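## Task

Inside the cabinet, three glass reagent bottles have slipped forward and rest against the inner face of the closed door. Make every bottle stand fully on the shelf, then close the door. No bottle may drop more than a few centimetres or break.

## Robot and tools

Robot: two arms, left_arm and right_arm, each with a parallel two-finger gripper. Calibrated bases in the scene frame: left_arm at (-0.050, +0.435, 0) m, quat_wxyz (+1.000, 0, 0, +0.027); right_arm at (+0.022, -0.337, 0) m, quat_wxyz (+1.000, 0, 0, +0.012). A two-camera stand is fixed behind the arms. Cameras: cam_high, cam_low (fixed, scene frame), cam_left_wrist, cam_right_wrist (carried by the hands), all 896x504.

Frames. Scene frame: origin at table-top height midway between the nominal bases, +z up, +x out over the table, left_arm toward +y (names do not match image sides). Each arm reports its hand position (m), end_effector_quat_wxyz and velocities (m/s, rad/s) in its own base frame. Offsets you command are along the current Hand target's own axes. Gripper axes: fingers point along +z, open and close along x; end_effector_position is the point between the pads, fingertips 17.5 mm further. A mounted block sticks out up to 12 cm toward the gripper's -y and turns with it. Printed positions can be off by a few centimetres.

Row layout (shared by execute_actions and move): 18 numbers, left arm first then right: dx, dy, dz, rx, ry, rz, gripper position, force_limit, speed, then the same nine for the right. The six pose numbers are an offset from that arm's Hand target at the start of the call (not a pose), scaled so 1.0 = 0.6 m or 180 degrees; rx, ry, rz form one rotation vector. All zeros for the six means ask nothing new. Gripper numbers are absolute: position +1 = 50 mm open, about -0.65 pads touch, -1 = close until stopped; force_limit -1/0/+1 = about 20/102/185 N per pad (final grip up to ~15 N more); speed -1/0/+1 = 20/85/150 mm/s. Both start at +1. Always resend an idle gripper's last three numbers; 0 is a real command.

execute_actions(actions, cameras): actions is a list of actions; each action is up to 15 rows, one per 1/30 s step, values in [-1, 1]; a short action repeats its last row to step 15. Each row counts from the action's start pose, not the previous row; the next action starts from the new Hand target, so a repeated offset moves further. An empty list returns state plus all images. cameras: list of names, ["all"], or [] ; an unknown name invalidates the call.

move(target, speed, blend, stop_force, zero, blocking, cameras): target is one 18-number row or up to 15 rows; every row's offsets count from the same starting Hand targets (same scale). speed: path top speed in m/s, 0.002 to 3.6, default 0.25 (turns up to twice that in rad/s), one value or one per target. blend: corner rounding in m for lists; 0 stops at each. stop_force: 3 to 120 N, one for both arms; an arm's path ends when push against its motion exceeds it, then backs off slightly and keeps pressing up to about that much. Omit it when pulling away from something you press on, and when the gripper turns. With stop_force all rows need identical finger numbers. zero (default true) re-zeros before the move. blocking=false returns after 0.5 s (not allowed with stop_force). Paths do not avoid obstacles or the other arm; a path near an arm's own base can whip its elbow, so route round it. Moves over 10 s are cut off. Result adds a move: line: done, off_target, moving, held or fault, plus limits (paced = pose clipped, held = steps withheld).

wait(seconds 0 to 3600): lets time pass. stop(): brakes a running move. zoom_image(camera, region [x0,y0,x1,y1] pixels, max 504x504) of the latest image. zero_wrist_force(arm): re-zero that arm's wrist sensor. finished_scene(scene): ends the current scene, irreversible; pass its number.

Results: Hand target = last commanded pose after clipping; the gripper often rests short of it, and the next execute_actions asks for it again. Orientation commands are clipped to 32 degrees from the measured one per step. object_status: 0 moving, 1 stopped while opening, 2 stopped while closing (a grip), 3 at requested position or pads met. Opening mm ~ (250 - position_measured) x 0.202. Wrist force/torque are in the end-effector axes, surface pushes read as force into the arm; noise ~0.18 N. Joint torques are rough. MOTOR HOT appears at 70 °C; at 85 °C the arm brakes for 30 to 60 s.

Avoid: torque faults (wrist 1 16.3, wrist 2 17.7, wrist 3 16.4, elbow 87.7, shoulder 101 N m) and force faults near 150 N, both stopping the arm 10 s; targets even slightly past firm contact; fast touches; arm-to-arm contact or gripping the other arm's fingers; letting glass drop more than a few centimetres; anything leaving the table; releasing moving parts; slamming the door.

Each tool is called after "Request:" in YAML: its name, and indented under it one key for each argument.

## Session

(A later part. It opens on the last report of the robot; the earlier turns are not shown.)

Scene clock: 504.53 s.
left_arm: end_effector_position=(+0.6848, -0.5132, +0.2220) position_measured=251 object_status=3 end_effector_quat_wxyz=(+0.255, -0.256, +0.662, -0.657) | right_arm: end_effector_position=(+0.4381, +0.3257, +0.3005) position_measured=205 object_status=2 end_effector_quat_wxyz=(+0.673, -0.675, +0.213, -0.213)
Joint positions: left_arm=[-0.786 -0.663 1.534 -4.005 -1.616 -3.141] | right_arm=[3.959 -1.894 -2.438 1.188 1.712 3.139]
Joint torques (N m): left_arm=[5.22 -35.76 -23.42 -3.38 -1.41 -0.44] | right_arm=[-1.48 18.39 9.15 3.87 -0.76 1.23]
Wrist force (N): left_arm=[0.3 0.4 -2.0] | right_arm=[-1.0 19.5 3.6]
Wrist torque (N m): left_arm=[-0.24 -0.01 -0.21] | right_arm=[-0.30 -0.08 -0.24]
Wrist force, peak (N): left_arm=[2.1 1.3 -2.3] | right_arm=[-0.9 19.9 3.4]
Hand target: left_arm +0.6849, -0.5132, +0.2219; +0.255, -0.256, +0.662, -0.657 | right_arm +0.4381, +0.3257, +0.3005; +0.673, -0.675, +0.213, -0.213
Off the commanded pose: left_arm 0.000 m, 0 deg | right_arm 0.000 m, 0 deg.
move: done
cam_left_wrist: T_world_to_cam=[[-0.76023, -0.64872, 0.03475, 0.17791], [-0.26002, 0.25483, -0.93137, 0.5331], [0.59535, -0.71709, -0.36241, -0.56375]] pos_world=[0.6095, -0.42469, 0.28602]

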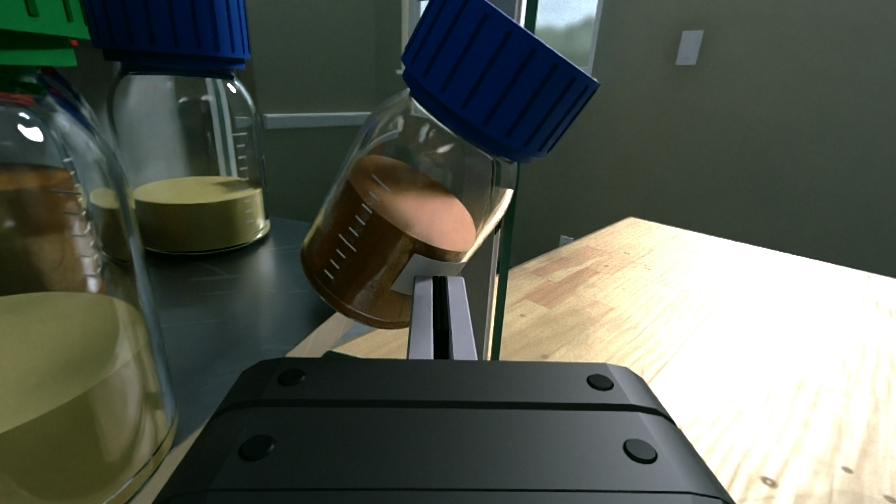

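Request:
move:
  target: [0,0,0,0,0,0,-1,-0.8,0,-0.001,0,-0.0352,0,-0.0224,0,-1,-0.5,-0.6]
  speed: 0.02

Request:
move:
  target: [0.0325,0.008,-0.027,0,0.044,0,-1,-0.8,0,0,0,0,0,0,0,-1,-0.5,-0.6]
  speed: 0.04
  cameras: ["cam_left_wrist","cam_right_wrist"]

Scene clock: 513.67 s.
left_arm: end_effector_position=(+0.6849, -0.5132, +0.2219) position_measured=251 object_status=3 end_effector_quat_wxyz=(+0.255, -0.256, +0.662, -0.657) | right_arm: end_effector_position=(+0.4254, +0.3087, +0.3006) position_measured=205 object_status=2 end_effector_quat_wxyz=(+0.680, -0.682, +0.189, -0.189) end_effector_velocity=(+0.001, +0.000, -0.001) end_effector_angular_velocity=(-0.001, +0.001, -0.004)
Joint positions: left_arm=[-0.786 -0.663 1.534 -4.005 -1.616 -3.141] | right_arm=[3.883 -1.884 -2.456 1.196 1.859 3.139]
Joint velocities: left_arm=[within noise] | right_arm=[0.003 0 0 -0.001 -0.007 0]
Joint torques (N m): left_arm=[5.19 -34.75 -24.64 -3.62 -1.18 -0.02] | right_arm=[5.89 48.51 13.15 11.47 -0.64 -1.4]
Wrist force (N): left_arm=[0.7 0.5 -1.7] | right_arm=[3.9 26.1 4.7]
Wrist torque (N m): left_arm=[-0.23 -0.06 -0.22] | right_arm=[-0.21 -0.20 -0.37]
Wrist force, peak (N): left_arm=[0.7 0.5 -2.3] | right_arm=[5.5 26.3 5.0]
Hand target: left_arm +0.6849, -0.5132, +0.2219; +0.255, -0.256, +0.662, -0.657 | right_arm +0.4254, +0.3088, +0.3006; +0.680, -0.682, +0.189, -0.189
Off the commanded pose: left_arm 0.000 m, 0 deg | right_arm 0.000 m, 0 deg.
move: done

Scene clock: 515.70 s.
left_arm: end_effector_position=(+0.6595, -0.5142, +0.2172) position_measured=251 object_status=3 end_effector_quat_wxyz=(+0.208, -0.211, +0.678, -0.673) | right_arm: end_effector_position=(+0.4254, +0.3088, +0.3006) position_measured=205 object_status=2 end_effector_quat_wxyz=(+0.680, -0.682, +0.189, -0.189)
Joint positions: left_arm=[-0.756 -0.668 1.564 -4.03 -1.784 -3.141] | right_arm=[3.883 -1.884 -2.456 1.196 1.858 3.139]
Joint torques (N m): left_arm=[-5.17 -71.39 -15.41 -3.05 1.65 0.83] | right_arm=[5.17 21.67 23.43 5 -0.78 -1.03]
Wrist force (N): left_arm=[0.3 -0.3 -1.5] | right_arm=[2.6 26.1 4.5]
Wrist torque (N m): left_arm=[-0.27 -0.04 -0.20] | right_arm=[-0.21 -0.21 -0.36]
Wrist force, peak (N): left_arm=[0.2 0.3 -2.2] | right_arm=[2.6 26.5 4.5]
Hand target: left_arm +0.6595, -0.5144, +0.2172; +0.208, -0.210, +0.678, -0.673 | right_arm +0.4254, +0.3088, +0.3006; +0.680, -0.682, +0.189, -0.189
Off the commanded pose: left_arm 0.000 m, 0 deg | right_arm 0.000 m, 0 deg.
move: done
cam_left_wrist: T_world_to_cam=[[-0.84225, -0.5379, 0.03576, 0.26897], [-0.22322, 0.28761, -0.93137, 0.51492], [0.4907, -0.79243, -0.36231, -0.52094]] pos_world=[0.5971, -0.41623, 0.28122]
cam_right_wrist: T_world_to_cam=[[0.83865, -0.54246, 0.04905, -0.20712], [-0.14158, -0.30406, -0.94207, 0.46119], [0.52595, 0.78312, -0.3318, -0.23282]] pos_world=[0.36145, 0.2102, 0.36739]

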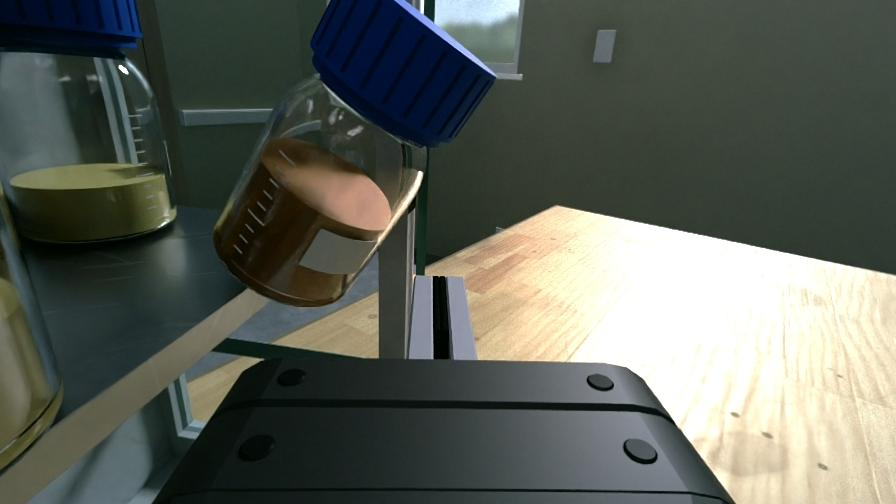

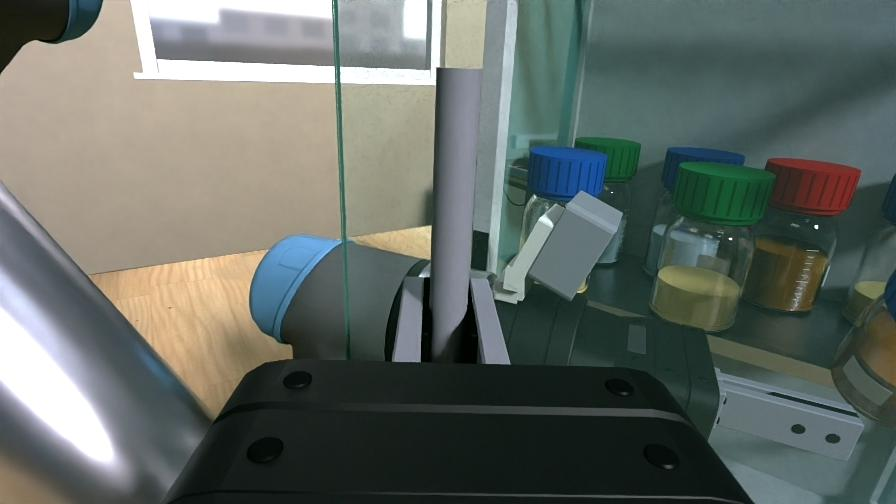

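Request:
move:
  target: [0.005,-0.01,0.045,0,0,0,-1,-0.8,0,0,0,0,0,0,0,-1,-0.5,-0.6]
  speed: 0.02
  stop_force: 8
  cameras: ["cam_left_wrist","cam_right_wrist"]

Scene clock: 520.77 s.
left_arm: end_effector_position=(+0.6681, -0.5312, +0.2204) position_measured=251 object_status=3 end_effector_quat_wxyz=(+0.208, -0.211, +0.678, -0.673) | right_arm: end_effector_position=(+0.4255, +0.3088, +0.3006) position_measured=205 object_status=2 end_effector_quat_wxyz=(+0.680, -0.682, +0.189, -0.189)
Joint positions: left_arm=[-0.767 -0.649 1.507 -3.991 -1.774 -3.141] | right_arm=[3.883 -1.884 -2.456 1.196 1.858 3.139]
Joint torques (N m): left_arm=[-0.41 -52.17 -17 -2.14 0.13 0.38] | right_arm=[5.36 22.41 24.87 5.97 -0.08 -0.54]
Wrist force (N): left_arm=[0.3 -0.2 -1.2] | right_arm=[1.6 26.2 4.0]
Wrist torque (N m): left_arm=[-0.26 -0.05 -0.21] | right_arm=[-0.19 -0.05 -0.30]
Wrist force, peak (N): left_arm=[0.9 1.7 -2.4] | right_arm=[-13.7 33.7 -21.6]
Hand target: left_arm +0.6681, -0.5312, +0.2204; +0.208, -0.211, +0.678, -0.673 (not the last commanded pose) | right_arm +0.4254, +0.3088, +0.3006; +0.680, -0.682, +0.189, -0.189
Tool commands: left_gripper/position=-1.0 left_gripper/force_limit=-0.796078 left_gripper/speed=+0.003922 right_gripper/position=-1.0 right_gripper/force_limit=-0.5 right_gripper/speed=-0.6
Off the commanded pose: left_arm 0.009 m, 0 deg | right_arm 0.000 m, 0 deg.
FORCE FAULT: contact force on the left arm reached its limit, and that arm stopped. The contact can be on any part of that arm, not only on its tool. That arm's remaining commands of this call were not run. That arm is still stopped at the end of this call. That arm stays stopped for about 10 more seconds. Until then a move that you send moves the other arm only, and its call returns only when the move has ended. Once the stop has ended, the next robot result says so. If the stop ends while you think or write, that arm runs what you send next, counted from a new Hand target: where the arm stands when the stop ends. While its stop runs, that arm takes no new command, but its gripper still runs the gripper command that each later call begins with. Until it ends, the stop uses up actions while you think or wait. An arm that is not stopped still takes commands.
move: fault (left_arm)
cam_left_wrist: T_world_to_cam=[[-0.84242, -0.53761, 0.03606, 0.26722], [-0.2239, 0.28839, -0.93097, 0.52543], [0.4901, -0.79234, -0.36332, -0.53672]] pos_world=[0.6058, -0.43313, 0.28452]
cam_right_wrist: T_world_to_cam=[[0.83862, -0.54251, 0.04905, -0.2071], [-0.14161, -0.30407, -0.94206, 0.46121], [0.52599, 0.78309, -0.33183, -0.23282]] pos_world=[0.36145, 0.2102, 0.36739]

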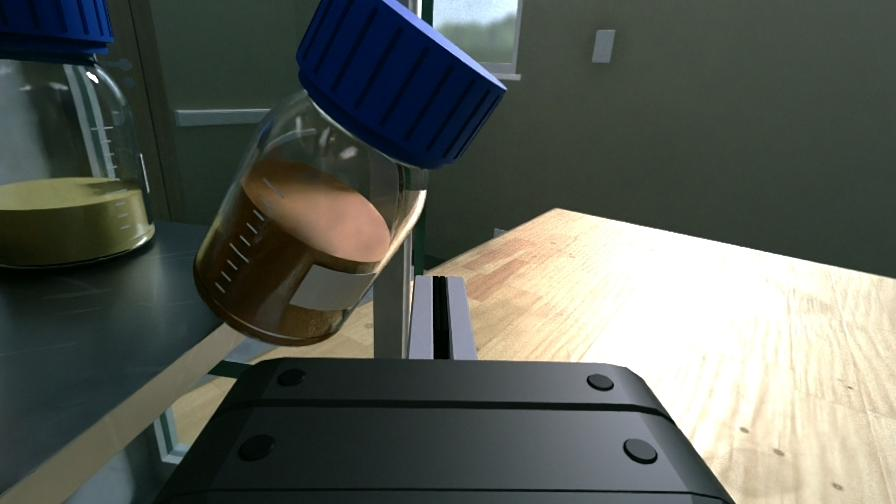

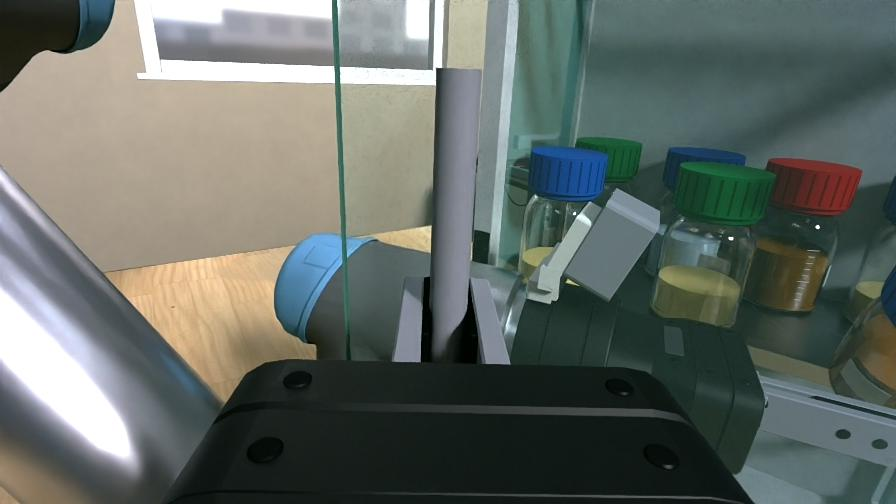

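Request:
wait:
  seconds: 1

Request:
wait:
  seconds: 1

Request:
move:
  target: [-0.03,0,-0.007,0,-0.027,0,-1,-0.8,0,0,0,0,0,0,0,-1,-0.5,-0.6]
  speed: 0.02
  stop_force: 18
  cameras: ["cam_left_wrist"]

Scene clock: 531.53 s.
left_arm: end_effector_position=(+0.6681, -0.5312, +0.2204) position_measured=251 object_status=3 end_effector_quat_wxyz=(+0.208, -0.211, +0.678, -0.673) | right_arm: end_effector_position=(+0.4254, +0.3088, +0.3006) position_measured=205 object_status=2 end_effector_quat_wxyz=(+0.680, -0.682, +0.189, -0.189)
Joint positions: left_arm=[-0.767 -0.649 1.507 -3.991 -1.774 -3.141] | right_arm=[3.883 -1.884 -2.456 1.196 1.858 3.139]
Joint torques (N m): left_arm=[0.45 -51.53 -15.37 -2.35 0.08 -0.05] | right_arm=[5.01 23.37 23.85 11.44 0.97 0.88]
Wrist force (N): left_arm=[0.1 -0.5 -1.4] | right_arm=[1.7 26.2 3.9]
Wrist torque (N m): left_arm=[-0.30 -0.02 -0.21] | right_arm=[-0.20 -0.06 -0.30]
Wrist force, peak (N): left_arm=[0.4 -0.3 -1.8] | right_arm=[1.6 26.5 4.0]
Hand target: left_arm +0.6681, -0.5312, +0.2204; +0.208, -0.211, +0.678, -0.673 (not the last commanded pose) | right_arm +0.4254, +0.3088, +0.3006; +0.680, -0.682, +0.189, -0.189
Tool commands: left_gripper/position=-1.0 left_gripper/force_limit=-0.796078 left_gripper/speed=+0.003922 right_gripper/position=-1.0 right_gripper/force_limit=-0.5 right_gripper/speed=-0.6
Off the commanded pose: left_arm 0.009 m, 0 deg | right_arm 0.000 m, 0 deg.
FORCE FAULT, CONTINUED: the left arm's stop, for the force fault that an earlier result reported, is over. The rest of the stop counts as 20 of the actions that you can send in this scene. During its stop the left arm's controller moved it back a little. That arm's target is now where it stood when the stop ended, not its last command. That arm accepts commands again.
wait: 1.00 s; at rest from the start

Scene clock: 532.53 s.
left_arm: end_effector_position=(+0.6681, -0.5312, +0.2204) position_measured=251 object_status=3 end_effector_quat_wxyz=(+0.208, -0.211, +0.678, -0.673) | right_arm: end_effector_position=(+0.4254, +0.3088, +0.3006) position_measured=205 object_status=2 end_effector_quat_wxyz=(+0.680, -0.682, +0.189, -0.189)
Joint positions: left_arm=[-0.767 -0.649 1.507 -3.991 -1.774 -3.141] | right_arm=[3.883 -1.884 -2.456 1.196 1.858 3.139]
Joint torques (N m): left_arm=[-0.15 -52.75 -15.65 -2.53 0.04 0.15] | right_arm=[6.81 22.66 23.29 11.71 0.7 0.61]
Wrist force (N): left_arm=[0.1 0.0 -1.2] | right_arm=[1.6 26.3 3.8]
Wrist torque (N m): left_arm=[-0.24 -0.02 -0.21] | right_arm=[-0.20 -0.04 -0.30]
Wrist force, peak (N): left_arm=[0.1 -0.5 -1.7] | right_arm=[1.7 26.4 3.9]
Hand target: left_arm +0.6681, -0.5312, +0.2204; +0.208, -0.211, +0.678, -0.673 (not the last commanded pose) | right_arm +0.4254, +0.3088, +0.3006; +0.680, -0.682, +0.189, -0.189
Tool commands: left_gripper/position=-1.0 left_gripper/force_limit=-0.796078 left_gripper/speed=+0.003922 right_gripper/position=-1.0 right_gripper/force_limit=-0.5 right_gripper/speed=-0.6
Off the commanded pose: left_arm 0.009 m, 0 deg | right_arm 0.000 m, 0 deg.
wait: 1.00 s; at rest by 0.17 s

Scene clock: 535.47 s.
left_arm: end_effector_position=(+0.6806, -0.5175, +0.2204) position_measured=251 object_status=3 end_effector_quat_wxyz=(+0.237, -0.239, +0.669, -0.663) | right_arm: end_effector_position=(+0.4254, +0.3088, +0.3006) position_measured=205 object_status=2 end_effector_quat_wxyz=(+0.680, -0.682, +0.189, -0.189)
Joint positions: left_arm=[-0.772 -0.657 1.524 -4 -1.683 -3.141] | right_arm=[3.883 -1.884 -2.456 1.196 1.858 3.139]
Joint torques (N m): left_arm=[-0.68 -66.65 -19.5 -3.22 -1.56 -0.84] | right_arm=[5.15 23.09 22.75 11.62 0.77 1.14]
Wrist force (N): left_arm=[1.1 0.0 -2.4] | right_arm=[1.8 26.2 4.1]
Wrist torque (N m): left_arm=[-0.27 -0.02 -0.20] | right_arm=[-0.18 -0.08 -0.30]
Wrist force, peak (N): left_arm=[1.5 0.4 -2.5] | right_arm=[1.7 26.4 4.0]
Hand target: left_arm +0.6806, -0.5175, +0.2204; +0.237, -0.239, +0.669, -0.663 | right_arm +0.4254, +0.3088, +0.3006; +0.680, -0.682, +0.189, -0.189
Off the commanded pose: left_arm 0.000 m, 0 deg | right_arm 0.000 m, 0 deg.
move: done
cam_left_wrist: T_world_to_cam=[[-0.79388, -0.60704, 0.03536, 0.21628], [-0.24704, 0.26885, -0.93096, 0.52991], [0.55563, -0.74781, -0.3634, -0.55355]] pos_world=[0.61018, -0.42513, 0.28452]

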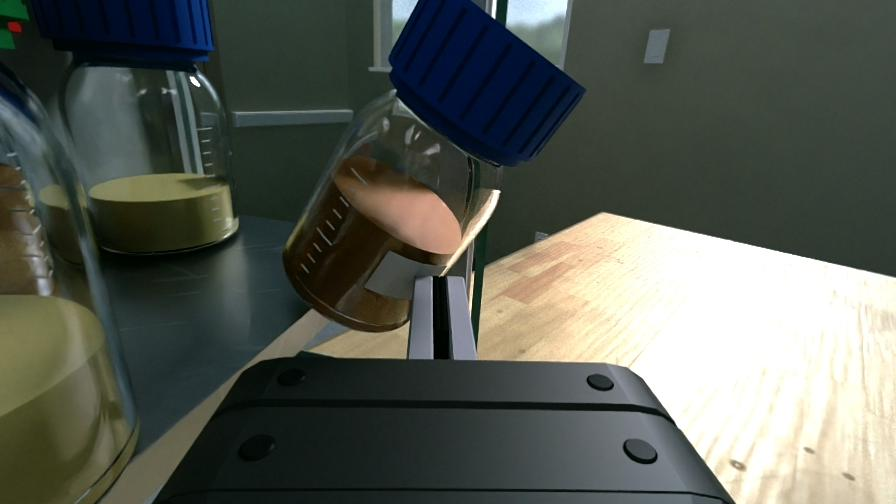

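Request:
move:
  target: [0,0,0,0,0,0,-1,-0.8,0,0,0,0,0,-0.07,0,-1,-0.5,-0.6]
  speed: 0.05
  cameras: ["cam_high","cam_right_wrist","cam_left_wrist"]

Request:
zoom_image:
  camera: "cam_high"
  region: [330, 150, 480, 300]

Scene clock: 546.77 s.
left_arm: end_effector_position=(+0.6806, -0.5175, +0.2204) position_measured=251 object_status=3 end_effector_quat_wxyz=(+0.237, -0.239, +0.669, -0.663) | right_arm: end_effector_position=(+0.4256, +0.3088, +0.3004) position_measured=205 object_status=2 end_effector_quat_wxyz=(+0.697, -0.699, +0.113, -0.113)
Joint positions: left_arm=[-0.772 -0.657 1.524 -4 -1.683 -3.141] | right_arm=[3.714 -1.95 -2.327 1.133 2.247 3.138]
Joint torques (N m): left_arm=[4.81 -36.64 -24.34 -1.14 -1.32 -0.47] | right_arm=[5.97 53.6 7.2 9.73 -0.4 -1.42]
Wrist force (N): left_arm=[0.7 -0.4 -2.3] | right_arm=[0.5 26.1 2.7]
Wrist torque (N m): left_arm=[-0.29 -0.08 -0.21] | right_arm=[-0.30 0.24 -0.62]
Wrist force, peak (N): left_arm=[0.7 -0.2 -2.9] | right_arm=[7.1 26.2 5.3]
Hand target: left_arm +0.6806, -0.5175, +0.2204; +0.237, -0.239, +0.669, -0.663 | right_arm +0.4254, +0.3088, +0.3006; +0.697, -0.699, +0.113, -0.113
Off the commanded pose: left_arm 0.000 m, 0 deg | right_arm 0.000 m, 0 deg.
move: done
cam_left_wrist: T_world_to_cam=[[-0.79388, -0.60704, 0.03536, 0.21628], [-0.24704, 0.26885, -0.93096, 0.52991], [0.55563, -0.74781, -0.3634, -0.55355]] pos_world=[0.61018, -0.42513, 0.28452]
cam_right_wrist: T_world_to_cam=[[0.93679, -0.34655, 0.04827, -0.30922], [-0.07281, -0.328, -0.94187, 0.4392], [0.34224, 0.87881, -0.3325, -0.18408]] pos_world=[0.38465, 0.19867, 0.36739]
Images, in order (width x height): cam_high 896x504, cam_left_wrist 896x504, cam_right_wrist 896x504.

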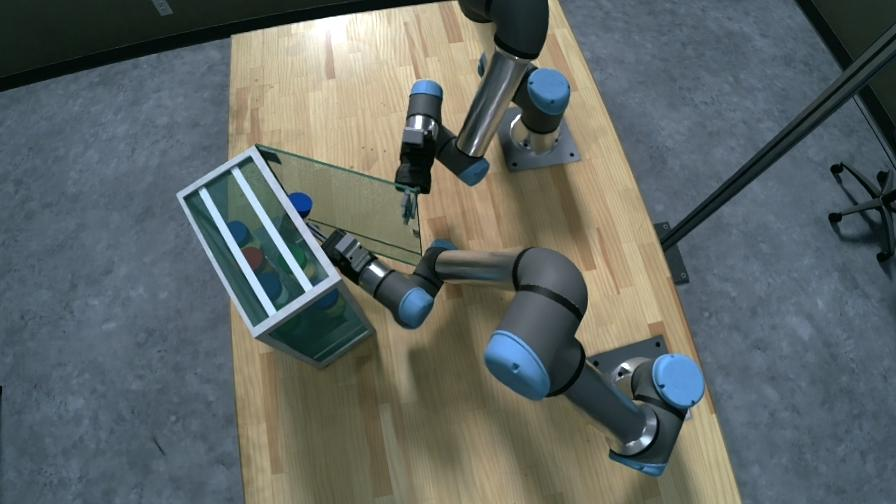

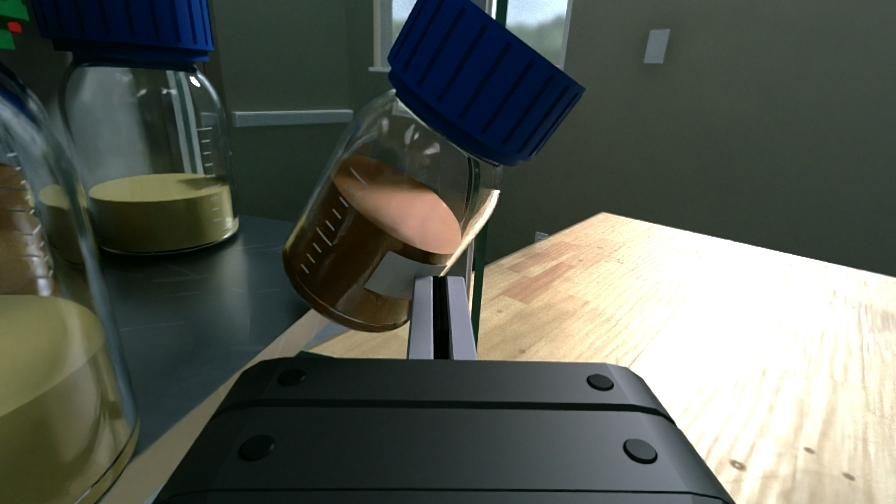

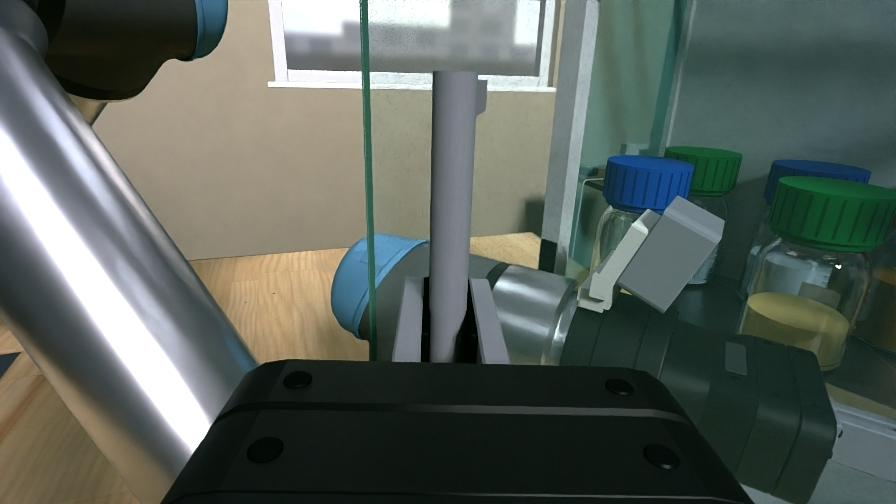

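Scaled by 3.360 from the camera's image (finer frame: 1280x720).

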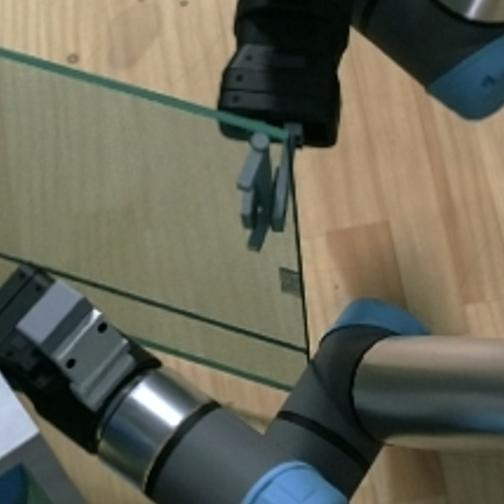

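Request:
move:
  target: [0.01,0,0.03,0,0,0,-1,-0.8,0,0,0,0,0,0,0,-1,-0.5,-0.6]
  speed: 0.015
  stop_force: 8
  cameras: ["cam_left_wrist","cam_high"]

Scene clock: 554.43 s.
left_arm: end_effector_position=(+0.6825, -0.5238, +0.2192) position_measured=251 object_status=3 end_effector_quat_wxyz=(+0.236, -0.239, +0.669, -0.663) | right_arm: end_effector_position=(+0.4255, +0.3088, +0.3006) position_measured=205 object_status=2 end_effector_quat_wxyz=(+0.697, -0.699, +0.113, -0.114)
Joint positions: left_arm=[-0.777 -0.648 1.506 -3.99 -1.679 -3.141] | right_arm=[3.714 -1.95 -2.328 1.133 2.247 3.138]
Joint torques (N m): left_arm=[-1.41 -53.01 -17.69 -2.41 0.05 0.19] | right_arm=[4.37 38.46 25.93 2.34 0.81 -0.28]
Wrist force (N): left_arm=[0.3 -0.3 -1.6] | right_arm=[0.2 14.6 3.2]
Wrist torque (N m): left_arm=[-0.28 -0.03 -0.20] | right_arm=[-0.35 0.06 -0.60]
Wrist force, peak (N): left_arm=[-0.2 3.0 -2.7] | right_arm=[-26.3 33.9 -30.8]
Hand target: left_arm +0.6825, -0.5238, +0.2192; +0.236, -0.239, +0.669, -0.663 (not the last commanded pose) | right_arm +0.4254, +0.3088, +0.3006; +0.697, -0.699, +0.113, -0.113
Tool commands: left_gripper/position=-1.0 left_gripper/force_limit=-0.796078 left_gripper/speed=+0.003922 right_gripper/position=-1.0 right_gripper/force_limit=-0.5 right_gripper/speed=-0.6
Off the commanded pose: left_arm 0.013 m, 0 deg | right_arm 0.000 m, 0 deg.
FORCE FAULT: contact force on the left arm reached its limit, and that arm stopped. The contact can be on any part of that arm, not only on its tool. That arm's remaining commands of this call were not run. That arm is still stopped at the end of this call. That arm stays stopped for about 10 more seconds. Until then a move that you send moves the other arm only, and its call returns only when the move has ended. Once the stop has ended, the next robot result says so. If the stop ends while you think or write, that arm runs what you send next, counted from a new Hand target: where the arm stands when the stop ends. While its stop runs, that arm takes no new command, but its gripper still runs the gripper command that each later call begins with. Until it ends, the stop uses up actions while you think or wait. An arm that is not stopped still takes commands.
move: fault (left_arm)
cam_left_wrist: T_world_to_cam=[[-0.79424, -0.60657, 0.03548, 0.21446], [-0.24774, 0.26997, -0.93045, 0.53194], [0.55481, -0.74779, -0.36469, -0.55885]] pos_world=[0.61217, -0.43142, 0.28353]
Images, in order (width x height): cam_high 896x504, cam_left_wrist 896x504.

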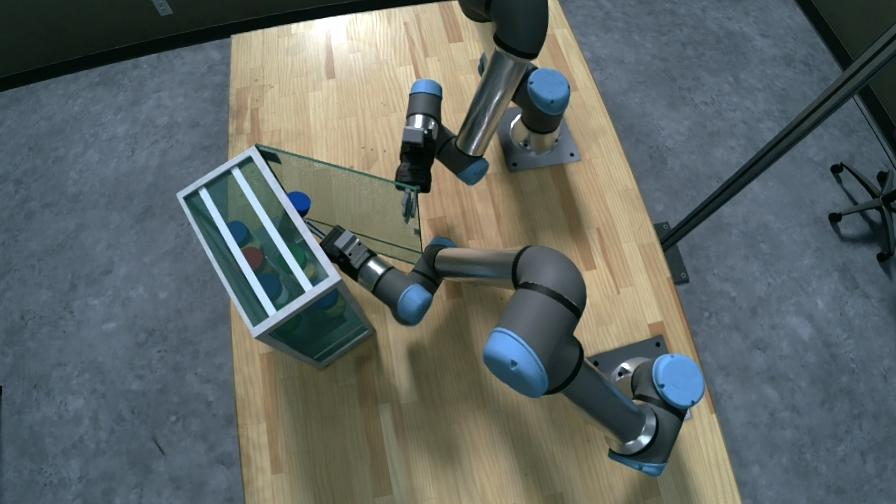

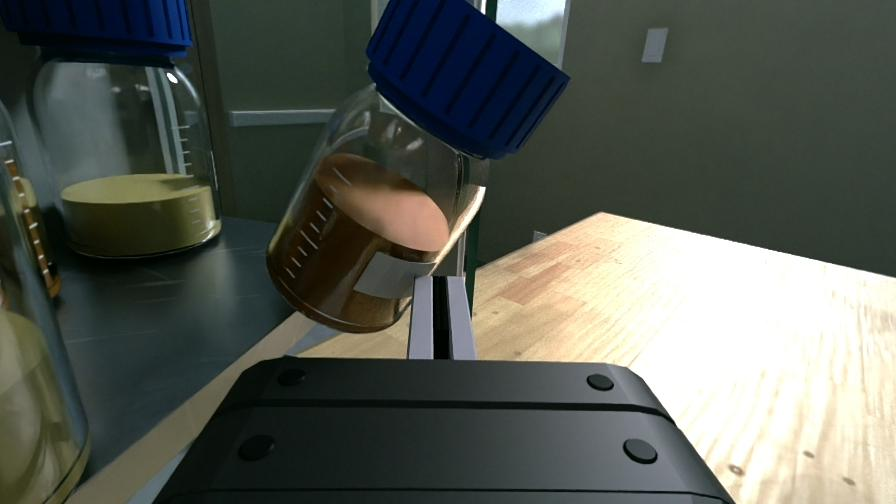

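Request:
wait:
  seconds: 0.3

Request:
wait:
  seconds: 0.5

Request:
move:
  target:
    - [0.026,0,-0.015,0,0.02,0,-1,-0.8,0,0,0,0,0,0,0,-1,-0.5,-0.6]
    - [0.034,-0.03,-0.008,0,0.028,0,-1,-0.8,0,0,0,0,0,0,0,-1,-0.5,-0.6]
    - [0.034,-0.03,0.007,0,0.028,0,-1,-0.8,0,0,0,0,0,0,0,-1,-0.5,-0.6]
  speed: [0.04,0.04,0.02]
  stop_force: 8
  cameras: ["cam_left_wrist"]

Scene clock: 572.63 s.
left_arm: end_effector_position=(+0.6825, -0.5238, +0.2192) position_measured=251 object_status=3 end_effector_quat_wxyz=(+0.236, -0.239, +0.669, -0.663) | right_arm: end_effector_position=(+0.4254, +0.3088, +0.3006) position_measured=205 object_status=2 end_effector_quat_wxyz=(+0.697, -0.699, +0.113, -0.113)
Joint positions: left_arm=[-0.777 -0.648 1.506 -3.99 -1.679 -3.141] | right_arm=[3.714 -1.95 -2.328 1.133 2.247 3.138]
Joint torques (N m): left_arm=[-1.11 -52.73 -15.08 -2.59 -0.09 0.27] | right_arm=[5.11 17.17 26.04 2.1 0.88 1.29]
Wrist force (N): left_arm=[0.1 -0.2 -1.5] | right_arm=[0.2 14.5 3.0]
Wrist torque (N m): left_arm=[-0.28 0.00 -0.21] | right_arm=[-0.36 0.05 -0.61]
Wrist force, peak (N): left_arm=[0.5 -0.4 -1.9] | right_arm=[0.1 14.7 3.1]
Hand target: left_arm +0.6825, -0.5238, +0.2192; +0.236, -0.239, +0.669, -0.663 (not the last commanded pose) | right_arm +0.4254, +0.3088, +0.3006; +0.697, -0.699, +0.113, -0.113
Tool commands: left_gripper/position=-1.0 left_gripper/force_limit=-0.796078 left_gripper/speed=+0.003922 right_gripper/position=-1.0 right_gripper/force_limit=-0.5 right_gripper/speed=-0.6
Off the commanded pose: left_arm 0.013 m, 0 deg | right_arm 0.000 m, 0 deg.
FORCE FAULT, CONTINUED: the left arm's stop, for the force fault that an earlier result reported, is over. The rest of the stop counts as 20 of the actions that you can send in this scene. During its stop the left arm's controller moved it back a little. That arm's target is now where it stood when the stop ended, not its last command. That arm accepts commands again.
wait: 0.30 s; at rest from the start

Scene clock: 573.13 s.
left_arm: end_effector_position=(+0.6825, -0.5238, +0.2192) position_measured=251 object_status=3 end_effector_quat_wxyz=(+0.236, -0.239, +0.669, -0.663) | right_arm: end_effector_position=(+0.4254, +0.3088, +0.3006) position_measured=205 object_status=2 end_effector_quat_wxyz=(+0.697, -0.699, +0.113, -0.113)
Joint positions: left_arm=[-0.777 -0.648 1.506 -3.99 -1.679 -3.141] | right_arm=[3.714 -1.95 -2.328 1.133 2.247 3.138]
Joint torques (N m): left_arm=[1.1 -52.53 -15.35 -2.58 -0.15 0.04] | right_arm=[5.4 18.62 24.85 2.2 1.14 1.2]
Wrist force (N): left_arm=[0.3 -0.2 -1.4] | right_arm=[0.2 14.4 3.1]
Wrist torque (N m): left_arm=[-0.27 -0.03 -0.20] | right_arm=[-0.36 0.04 -0.60]
Wrist force, peak (N): left_arm=[0.6 -0.2 -1.7] | right_arm=[0.1 14.5 3.0]
Hand target: left_arm +0.6825, -0.5238, +0.2192; +0.236, -0.239, +0.669, -0.663 (not the last commanded pose) | right_arm +0.4254, +0.3088, +0.3006; +0.697, -0.699, +0.113, -0.113
Tool commands: left_gripper/position=-1.0 left_gripper/force_limit=-0.796078 left_gripper/speed=+0.003922 right_gripper/position=-1.0 right_gripper/force_limit=-0.5 right_gripper/speed=-0.6
Off the commanded pose: left_arm 0.013 m, 0 deg | right_arm 0.000 m, 0 deg.
wait: 0.50 s; at rest by 0.17 s

Scene clock: 575.07 s.
left_arm: end_effector_position=(+0.6654, -0.5353, +0.2365) position_measured=251 object_status=3 end_effector_quat_wxyz=(+0.206, -0.210, +0.679, -0.672) | right_arm: end_effector_position=(+0.4255, +0.3088, +0.3006) position_measured=205 object_status=2 end_effector_quat_wxyz=(+0.697, -0.699, +0.113, -0.114)
Joint positions: left_arm=[-0.773 -0.679 1.51 -3.962 -1.771 -3.141] | right_arm=[3.714 -1.95 -2.328 1.133 2.247 3.138]
Joint torques (N m): left_arm=[-0.48 -52.64 -17 -2.25 0.05 -0.2] | right_arm=[4.81 23.37 21.78 3.68 0.87 1.05]
Wrist force (N): left_arm=[0.6 0.0 -1.0] | right_arm=[1.1 14.6 3.1]
Wrist torque (N m): left_arm=[-0.23 -0.09 -0.20] | right_arm=[-0.39 0.04 -0.61]
Wrist force, peak (N): left_arm=[0.3 2.4 -2.8] | right_arm=[-23.5 26.9 -29.8]
Hand target: left_arm +0.6654, -0.5353, +0.2365; +0.206, -0.210, +0.679, -0.672 (not the last commanded pose) | right_arm +0.4254, +0.3088, +0.3006; +0.697, -0.699, +0.113, -0.113
Tool commands: left_gripper/position=-1.0 left_gripper/force_limit=-0.796078 left_gripper/speed=+0.003922 right_gripper/position=-1.0 right_gripper/force_limit=-0.5 right_gripper/speed=-0.6
Off the commanded pose: left_arm 0.006 m, 0 deg | right_arm 0.000 m, 0 deg.
FORCE FAULT: contact force on the left arm reached its limit, and that arm stopped. The contact can be on any part of that arm, not only on its tool. That arm's remaining commands of this call were not run. That arm is still stopped at the end of this call. That arm stays stopped for about 10 more seconds. Until then a move that you send moves the other arm only, and its call returns only when the move has ended. Once the stop has ended, the next robot result says so. If the stop ends while you think or write, that arm runs what you send next, counted from a new Hand target: where the arm stands when the stop ends. While its stop runs, that arm takes no new command, but its gripper still runs the gripper command that each later call begins with. Until it ends, the stop uses up actions while you think or wait. An arm that is not stopped still takes commands.
move: fault (left_arm); path passed 2 of 3 targets
cam_left_wrist: T_world_to_cam=[[-0.84443, -0.53442, 0.03655, 0.26509], [-0.22432, 0.29082, -0.93011, 0.54242], [0.48644, -0.79361, -0.36546, -0.53054]] pos_world=[0.6036, -0.43712, 0.30093]

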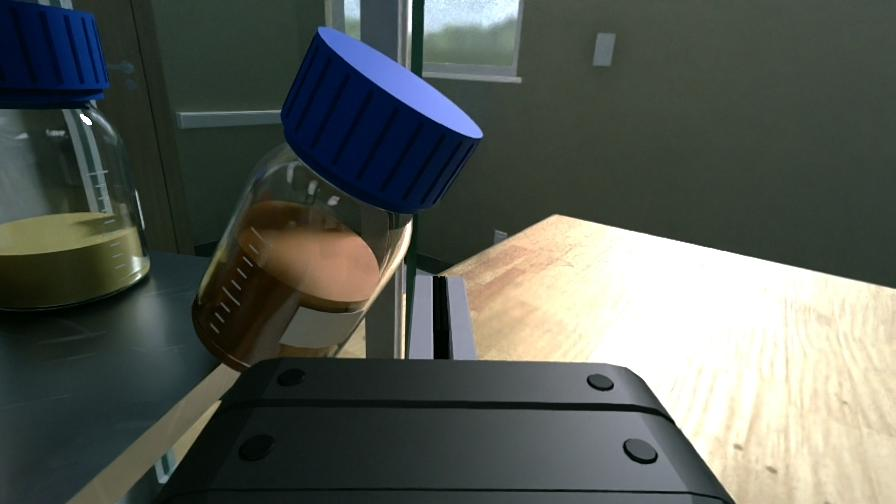

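Request:
wait:
  seconds: 0.5

Request:
wait:
  seconds: 0.5

Request:
move:
  target: [-0.025,0,-0.008,0,-0.012,0,-1,-0.8,0,0,0,0,0,0,0,-1,-0.5,-0.6]
  speed: 0.02
  stop_force: 15
  cameras: ["cam_left_wrist"]

Scene clock: 579.37 s.
left_arm: end_effector_position=(+0.6654, -0.5353, +0.2365) position_measured=251 object_status=3 end_effector_quat_wxyz=(+0.206, -0.210, +0.679, -0.672) | right_arm: end_effector_position=(+0.4254, +0.3088, +0.3006) position_measured=205 object_status=2 end_effector_quat_wxyz=(+0.697, -0.699, +0.113, -0.113)
Joint positions: left_arm=[-0.773 -0.679 1.51 -3.962 -1.771 -3.141] | right_arm=[3.714 -1.95 -2.328 1.133 2.247 3.138]
Joint torques (N m): left_arm=[-0.39 -53.15 -16.09 -2.46 0.06 -0.01] | right_arm=[3.25 47.53 6.67 6.97 0.73 0.99]
Wrist force (N): left_arm=[0.6 -0.2 -1.3] | right_arm=[1.1 14.9 3.1]
Wrist torque (N m): left_arm=[-0.26 -0.10 -0.20] | right_arm=[-0.33 0.05 -0.61]
Wrist force, peak (N): left_arm=[0.7 -0.1 -1.9] | right_arm=[1.3 15.0 3.3]
Hand target: left_arm +0.6654, -0.5353, +0.2365; +0.206, -0.210, +0.679, -0.672 (not the last commanded pose) | right_arm +0.4254, +0.3088, +0.3006; +0.697, -0.699, +0.113, -0.113
Tool commands: left_gripper/position=-1.0 left_gripper/force_limit=-0.796078 left_gripper/speed=+0.003922 right_gripper/position=-1.0 right_gripper/force_limit=-0.5 right_gripper/speed=-0.6
Off the commanded pose: left_arm 0.006 m, 0 deg | right_arm 0.000 m, 0 deg.
FORCE FAULT, CONTINUED: the left arm was still stopped when this call began, by the force fault that an earlier result reported. Since the last result the stop counts as 9 of the actions that you can send in this scene. That arm is still stopped at the end of this call. That arm stays stopped for about 5 more seconds. If the stop ends while you think or write, that arm runs what you send next, counted from a new Hand target: where the arm stands when the stop ends. While its stop runs, that arm takes no new command, but its gripper still runs the gripper command that each later call begins with.
wait: 0.50 s; at rest from the start

Scene clock: 579.87 s.
left_arm: end_effector_position=(+0.6654, -0.5353, +0.2365) position_measured=251 object_status=3 end_effector_quat_wxyz=(+0.206, -0.210, +0.679, -0.672) | right_arm: end_effector_position=(+0.4254, +0.3088, +0.3006) position_measured=205 object_status=2 end_effector_quat_wxyz=(+0.697, -0.699, +0.113, -0.113)
Joint positions: left_arm=[-0.773 -0.679 1.51 -3.962 -1.771 -3.141] | right_arm=[3.714 -1.95 -2.328 1.133 2.247 3.138]
Joint torques (N m): left_arm=[-0.68 -53.42 -18.28 -2.52 -0.08 -0.05] | right_arm=[3.18 46.37 6.4 6.99 0.81 1.21]
Wrist force (N): left_arm=[0.3 -0.1 -1.5] | right_arm=[1.2 14.8 3.1]
Wrist torque (N m): left_arm=[-0.23 -0.05 -0.20] | right_arm=[-0.35 0.03 -0.61]
Wrist force, peak (N): left_arm=[0.3 -0.5 -1.8] | right_arm=[1.1 14.8 3.3]
Hand target: left_arm +0.6654, -0.5353, +0.2365; +0.206, -0.210, +0.679, -0.672 (not the last commanded pose) | right_arm +0.4254, +0.3088, +0.3006; +0.697, -0.699, +0.113, -0.113
Tool commands: left_gripper/position=-1.0 left_gripper/force_limit=-0.796078 left_gripper/speed=+0.003922 right_gripper/position=-1.0 right_gripper/force_limit=-0.5 right_gripper/speed=-0.6
Off the commanded pose: left_arm 0.006 m, 0 deg | right_arm 0.000 m, 0 deg.
FORCE FAULT, CONTINUED: the left arm was still stopped when this call began, by the force fault that an earlier result reported. Since the last result the stop counts as 1 of the actions that you can send in this scene. That arm is still stopped at the end of this call. That arm stays stopped for about 5 more seconds. If the stop ends while you think or write, that arm runs what you send next, counted from a new Hand target: where the arm stands when the stop ends. While its stop runs, that arm takes no new command, but its gripper still runs the gripper command that each later call begins with.
wait: 0.50 s; at rest by 0.17 s

Scene clock: 580.37 s.
left_arm: end_effector_position=(+0.6654, -0.5353, +0.2365) position_measured=251 object_status=3 end_effector_quat_wxyz=(+0.206, -0.210, +0.679, -0.672) | right_arm: end_effector_position=(+0.4254, +0.3088, +0.3006) position_measured=205 object_status=2 end_effector_quat_wxyz=(+0.697, -0.699, +0.113, -0.113)
Joint positions: left_arm=[-0.773 -0.679 1.51 -3.962 -1.771 -3.141] | right_arm=[3.714 -1.95 -2.328 1.133 2.247 3.138]
Joint torques (N m): left_arm=[-0.95 -51.79 -17.6 -2.32 -0.22 0.15] | right_arm=[3.77 46.96 7.42 6.96 0.78 1.24]
Wrist force (N): left_arm=[0.1 0.0 -1.5] | right_arm=[1.2 14.7 3.2]
Wrist torque (N m): left_arm=[-0.23 -0.02 -0.20] | right_arm=[-0.35 0.03 -0.61]
Wrist force, peak (N): left_arm=[0.7 -0.1 -1.7] | right_arm=[1.3 14.8 3.1]
Hand target: left_arm +0.6654, -0.5353, +0.2365; +0.206, -0.210, +0.679, -0.672 (not the last commanded pose) | right_arm +0.4254, +0.3088, +0.3006; +0.697, -0.699, +0.113, -0.113
Tool commands: left_gripper/position=-1.0 left_gripper/force_limit=-0.796078 left_gripper/speed=+0.003922 right_gripper/position=-1.0 right_gripper/force_limit=-0.5 right_gripper/speed=-0.6
Off the commanded pose: right_arm 0.000 m, 0 deg.
FORCE FAULT, CONTINUED: the left arm was still stopped when this call began, by the force fault that an earlier result reported. That arm ran no command of this call. That arm is still stopped at the end of this call. That arm stays stopped for about 4 more seconds. If the stop ends while you think or write, that arm runs what you send next, counted from a new Hand target: where the arm stands when the stop ends. While its stop runs, that arm takes no new command, but its gripper still runs the gripper command that each later call begins with.
move: not run (left_arm; its earlier fault stop)
cam_left_wrist: T_world_to_cam=[[-0.84443, -0.53442, 0.03655, 0.26509], [-0.22432, 0.29082, -0.93011, 0.54242], [0.48644, -0.79361, -0.36546, -0.53054]] pos_world=[0.6036, -0.43712, 0.30093]

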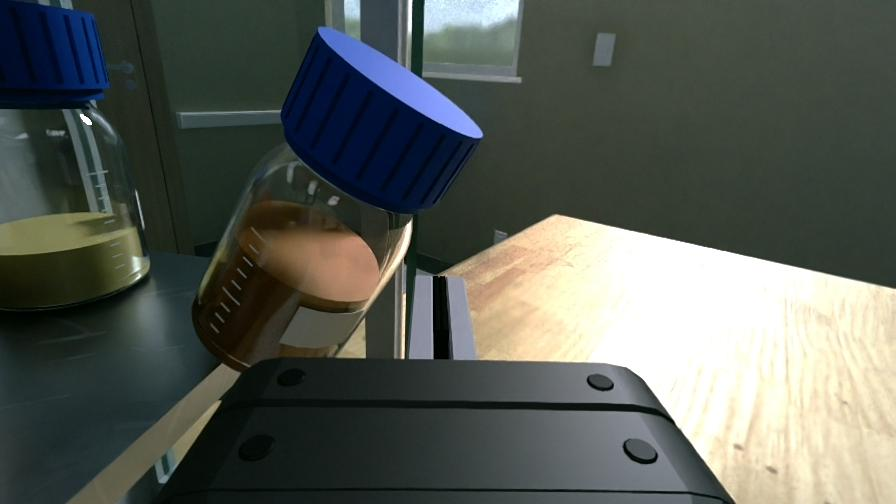

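Request:
wait:
  seconds: 4

Request:
move:
  target:
    - [0,-0.025,-0.008,0,0,0,-1,-0.8,0,0,0,0,0,0,0,-1,-0.5,-0.6]
    - [-0.022,-0.025,-0.008,0,-0.01,0,-1,-0.8,0,0,0,0,0,0,0,-1,-0.5,-0.6]
  speed: 0.02
  stop_force: 15
  cameras: ["cam_left_wrist"]

Scene clock: 588.13 s.
left_arm: end_effector_position=(+0.6654, -0.5353, +0.2365) position_measured=251 object_status=3 end_effector_quat_wxyz=(+0.206, -0.210, +0.679, -0.672) | right_arm: end_effector_position=(+0.4254, +0.3088, +0.3006) position_measured=205 object_status=2 end_effector_quat_wxyz=(+0.697, -0.699, +0.113, -0.113)
Joint positions: left_arm=[-0.773 -0.679 1.51 -3.962 -1.771 -3.141] | right_arm=[3.714 -1.95 -2.328 1.133 2.247 3.138]
Joint torques (N m): left_arm=[0.48 -52.27 -16.86 -2.44 0.05 0.14] | right_arm=[0.21 47.01 8.15 6.94 0.67 0.93]
Wrist force (N): left_arm=[0.4 -0.3 -1.5] | right_arm=[1.1 14.7 3.1]
Wrist torque (N m): left_arm=[-0.28 -0.07 -0.21] | right_arm=[-0.35 0.04 -0.60]
Wrist force, peak (N): left_arm=[0.5 -0.2 -1.9] | right_arm=[1.2 15.0 3.1]
Hand target: left_arm +0.6654, -0.5353, +0.2365; +0.206, -0.210, +0.679, -0.672 (not the last commanded pose) | right_arm +0.4254, +0.3088, +0.3006; +0.697, -0.699, +0.113, -0.113
Tool commands: left_gripper/position=-1.0 left_gripper/force_limit=-0.796078 left_gripper/speed=+0.003922 right_gripper/position=-1.0 right_gripper/force_limit=-0.5 right_gripper/speed=-0.6
Off the commanded pose: right_arm 0.000 m, 0 deg.
FORCE FAULT, CONTINUED: the left arm's stop, for the force fault that an earlier result reported, is over. The rest of the stop counts as 9 of the actions that you can send in this scene. During its stop the left arm's controller moved it back a little. That arm's target is now where it stood when the stop ended, not its last command. That arm accepts commands again.
wait: 4.00 s; at rest from the start

Scene clock: 590.93 s.
left_arm: end_effector_position=(+0.6738, -0.5240, +0.2515) position_measured=251 object_status=3 end_effector_quat_wxyz=(+0.217, -0.220, +0.676, -0.669) | right_arm: end_effector_position=(+0.4254, +0.3088, +0.3006) position_measured=205 object_status=2 end_effector_quat_wxyz=(+0.697, -0.699, +0.113, -0.113)
Joint positions: left_arm=[-0.763 -0.708 1.519 -3.941 -1.75 -3.141] | right_arm=[3.714 -1.95 -2.328 1.133 2.247 3.138]
Joint torques (N m): left_arm=[-6.06 -49.04 -6.67 -3.69 -1.27 0.79] | right_arm=[-1.05 45.39 7.88 6.74 0.66 1.1]
Wrist force (N): left_arm=[0.4 -0.4 -1.6] | right_arm=[1.2 14.7 3.1]
Wrist torque (N m): left_arm=[-0.29 -0.07 -0.20] | right_arm=[-0.35 0.03 -0.61]
Wrist force, peak (N): left_arm=[0.8 -1.0 -1.7] | right_arm=[1.2 15.1 3.1]
Hand target: left_arm +0.6738, -0.5240, +0.2515; +0.217, -0.220, +0.676, -0.669 | right_arm +0.4254, +0.3088, +0.3006; +0.697, -0.699, +0.113, -0.113
Off the commanded pose: left_arm 0.000 m, 0 deg | right_arm 0.000 m, 0 deg.
move: done
cam_left_wrist: T_world_to_cam=[[-0.8272, -0.56073, 0.03627, 0.25228], [-0.2332, 0.28386, -0.93007, 0.55728], [0.51122, -0.77782, -0.36558, -0.52856]] pos_world=[0.60886, -0.42785, 0.31593]

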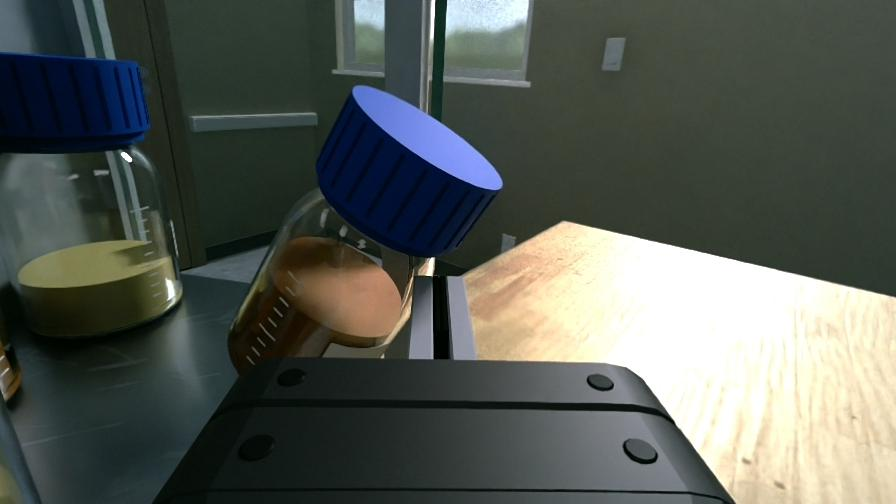

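Request:
move:
  target: [-0.018,0,-0.004,0,-0.02,0,-1,-0.8,0,-0.001,0,-0.0176,0,-0.0112,0,-1,-0.5,-0.6]
  speed: 0.02
  cameras: ["cam_left_wrist"]

Scene clock: 597.23 s.
left_arm: end_effector_position=(+0.6811, -0.5157, +0.2516) position_measured=251 object_status=3 end_effector_quat_wxyz=(+0.238, -0.241, +0.669, -0.662) end_effector_velocity=(-0.001, +0.000, +0.000) end_effector_angular_velocity=(+0.001, +0.001, -0.004) | right_arm: end_effector_position=(+0.4216, +0.2989, +0.3006) position_measured=205 object_status=2 end_effector_quat_wxyz=(+0.699, -0.701, +0.101, -0.101)
Joint positions: left_arm=[-0.772 -0.715 1.533 -3.949 -1.678 -3.141] | right_arm=[3.674 -1.954 -2.32 1.129 2.323 3.138]
Joint velocities: left_arm=[0.001 0 0 0.001 -0.005 0] | right_arm=[within noise]
Joint torques (N m): left_arm=[-1.82 -69.36 -11.29 -4.81 -1.49 -0.53] | right_arm=[5.72 21.69 24.41 2.92 -0.25 -1.4]
Wrist force (N): left_arm=[0.2 -0.1 -1.5] | right_arm=[4.6 19.6 2.7]
Wrist torque (N m): left_arm=[-0.26 -0.03 -0.20] | right_arm=[-0.31 0.07 -0.65]
Wrist force, peak (N): left_arm=[2.0 -0.9 -3.0] | right_arm=[4.4 19.7 2.6]
Hand target: left_arm +0.6811, -0.5157, +0.2516; +0.238, -0.241, +0.669, -0.662 | right_arm +0.4215, +0.2990, +0.3006; +0.699, -0.701, +0.101, -0.101
Off the commanded pose: left_arm 0.000 m, 0 deg | right_arm 0.000 m, 0 deg.
move: done
cam_left_wrist: T_world_to_cam=[[-0.79032, -0.61166, 0.03557, 0.21182], [-0.25007, 0.26902, -0.9301, 0.56057], [0.55934, -0.74398, -0.36557, -0.54113]] pos_world=[0.61026, -0.42383, 0.31603]

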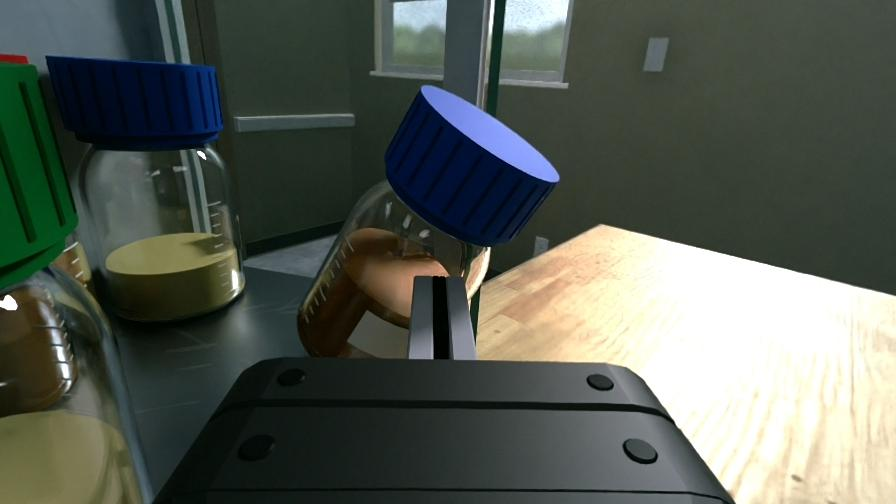

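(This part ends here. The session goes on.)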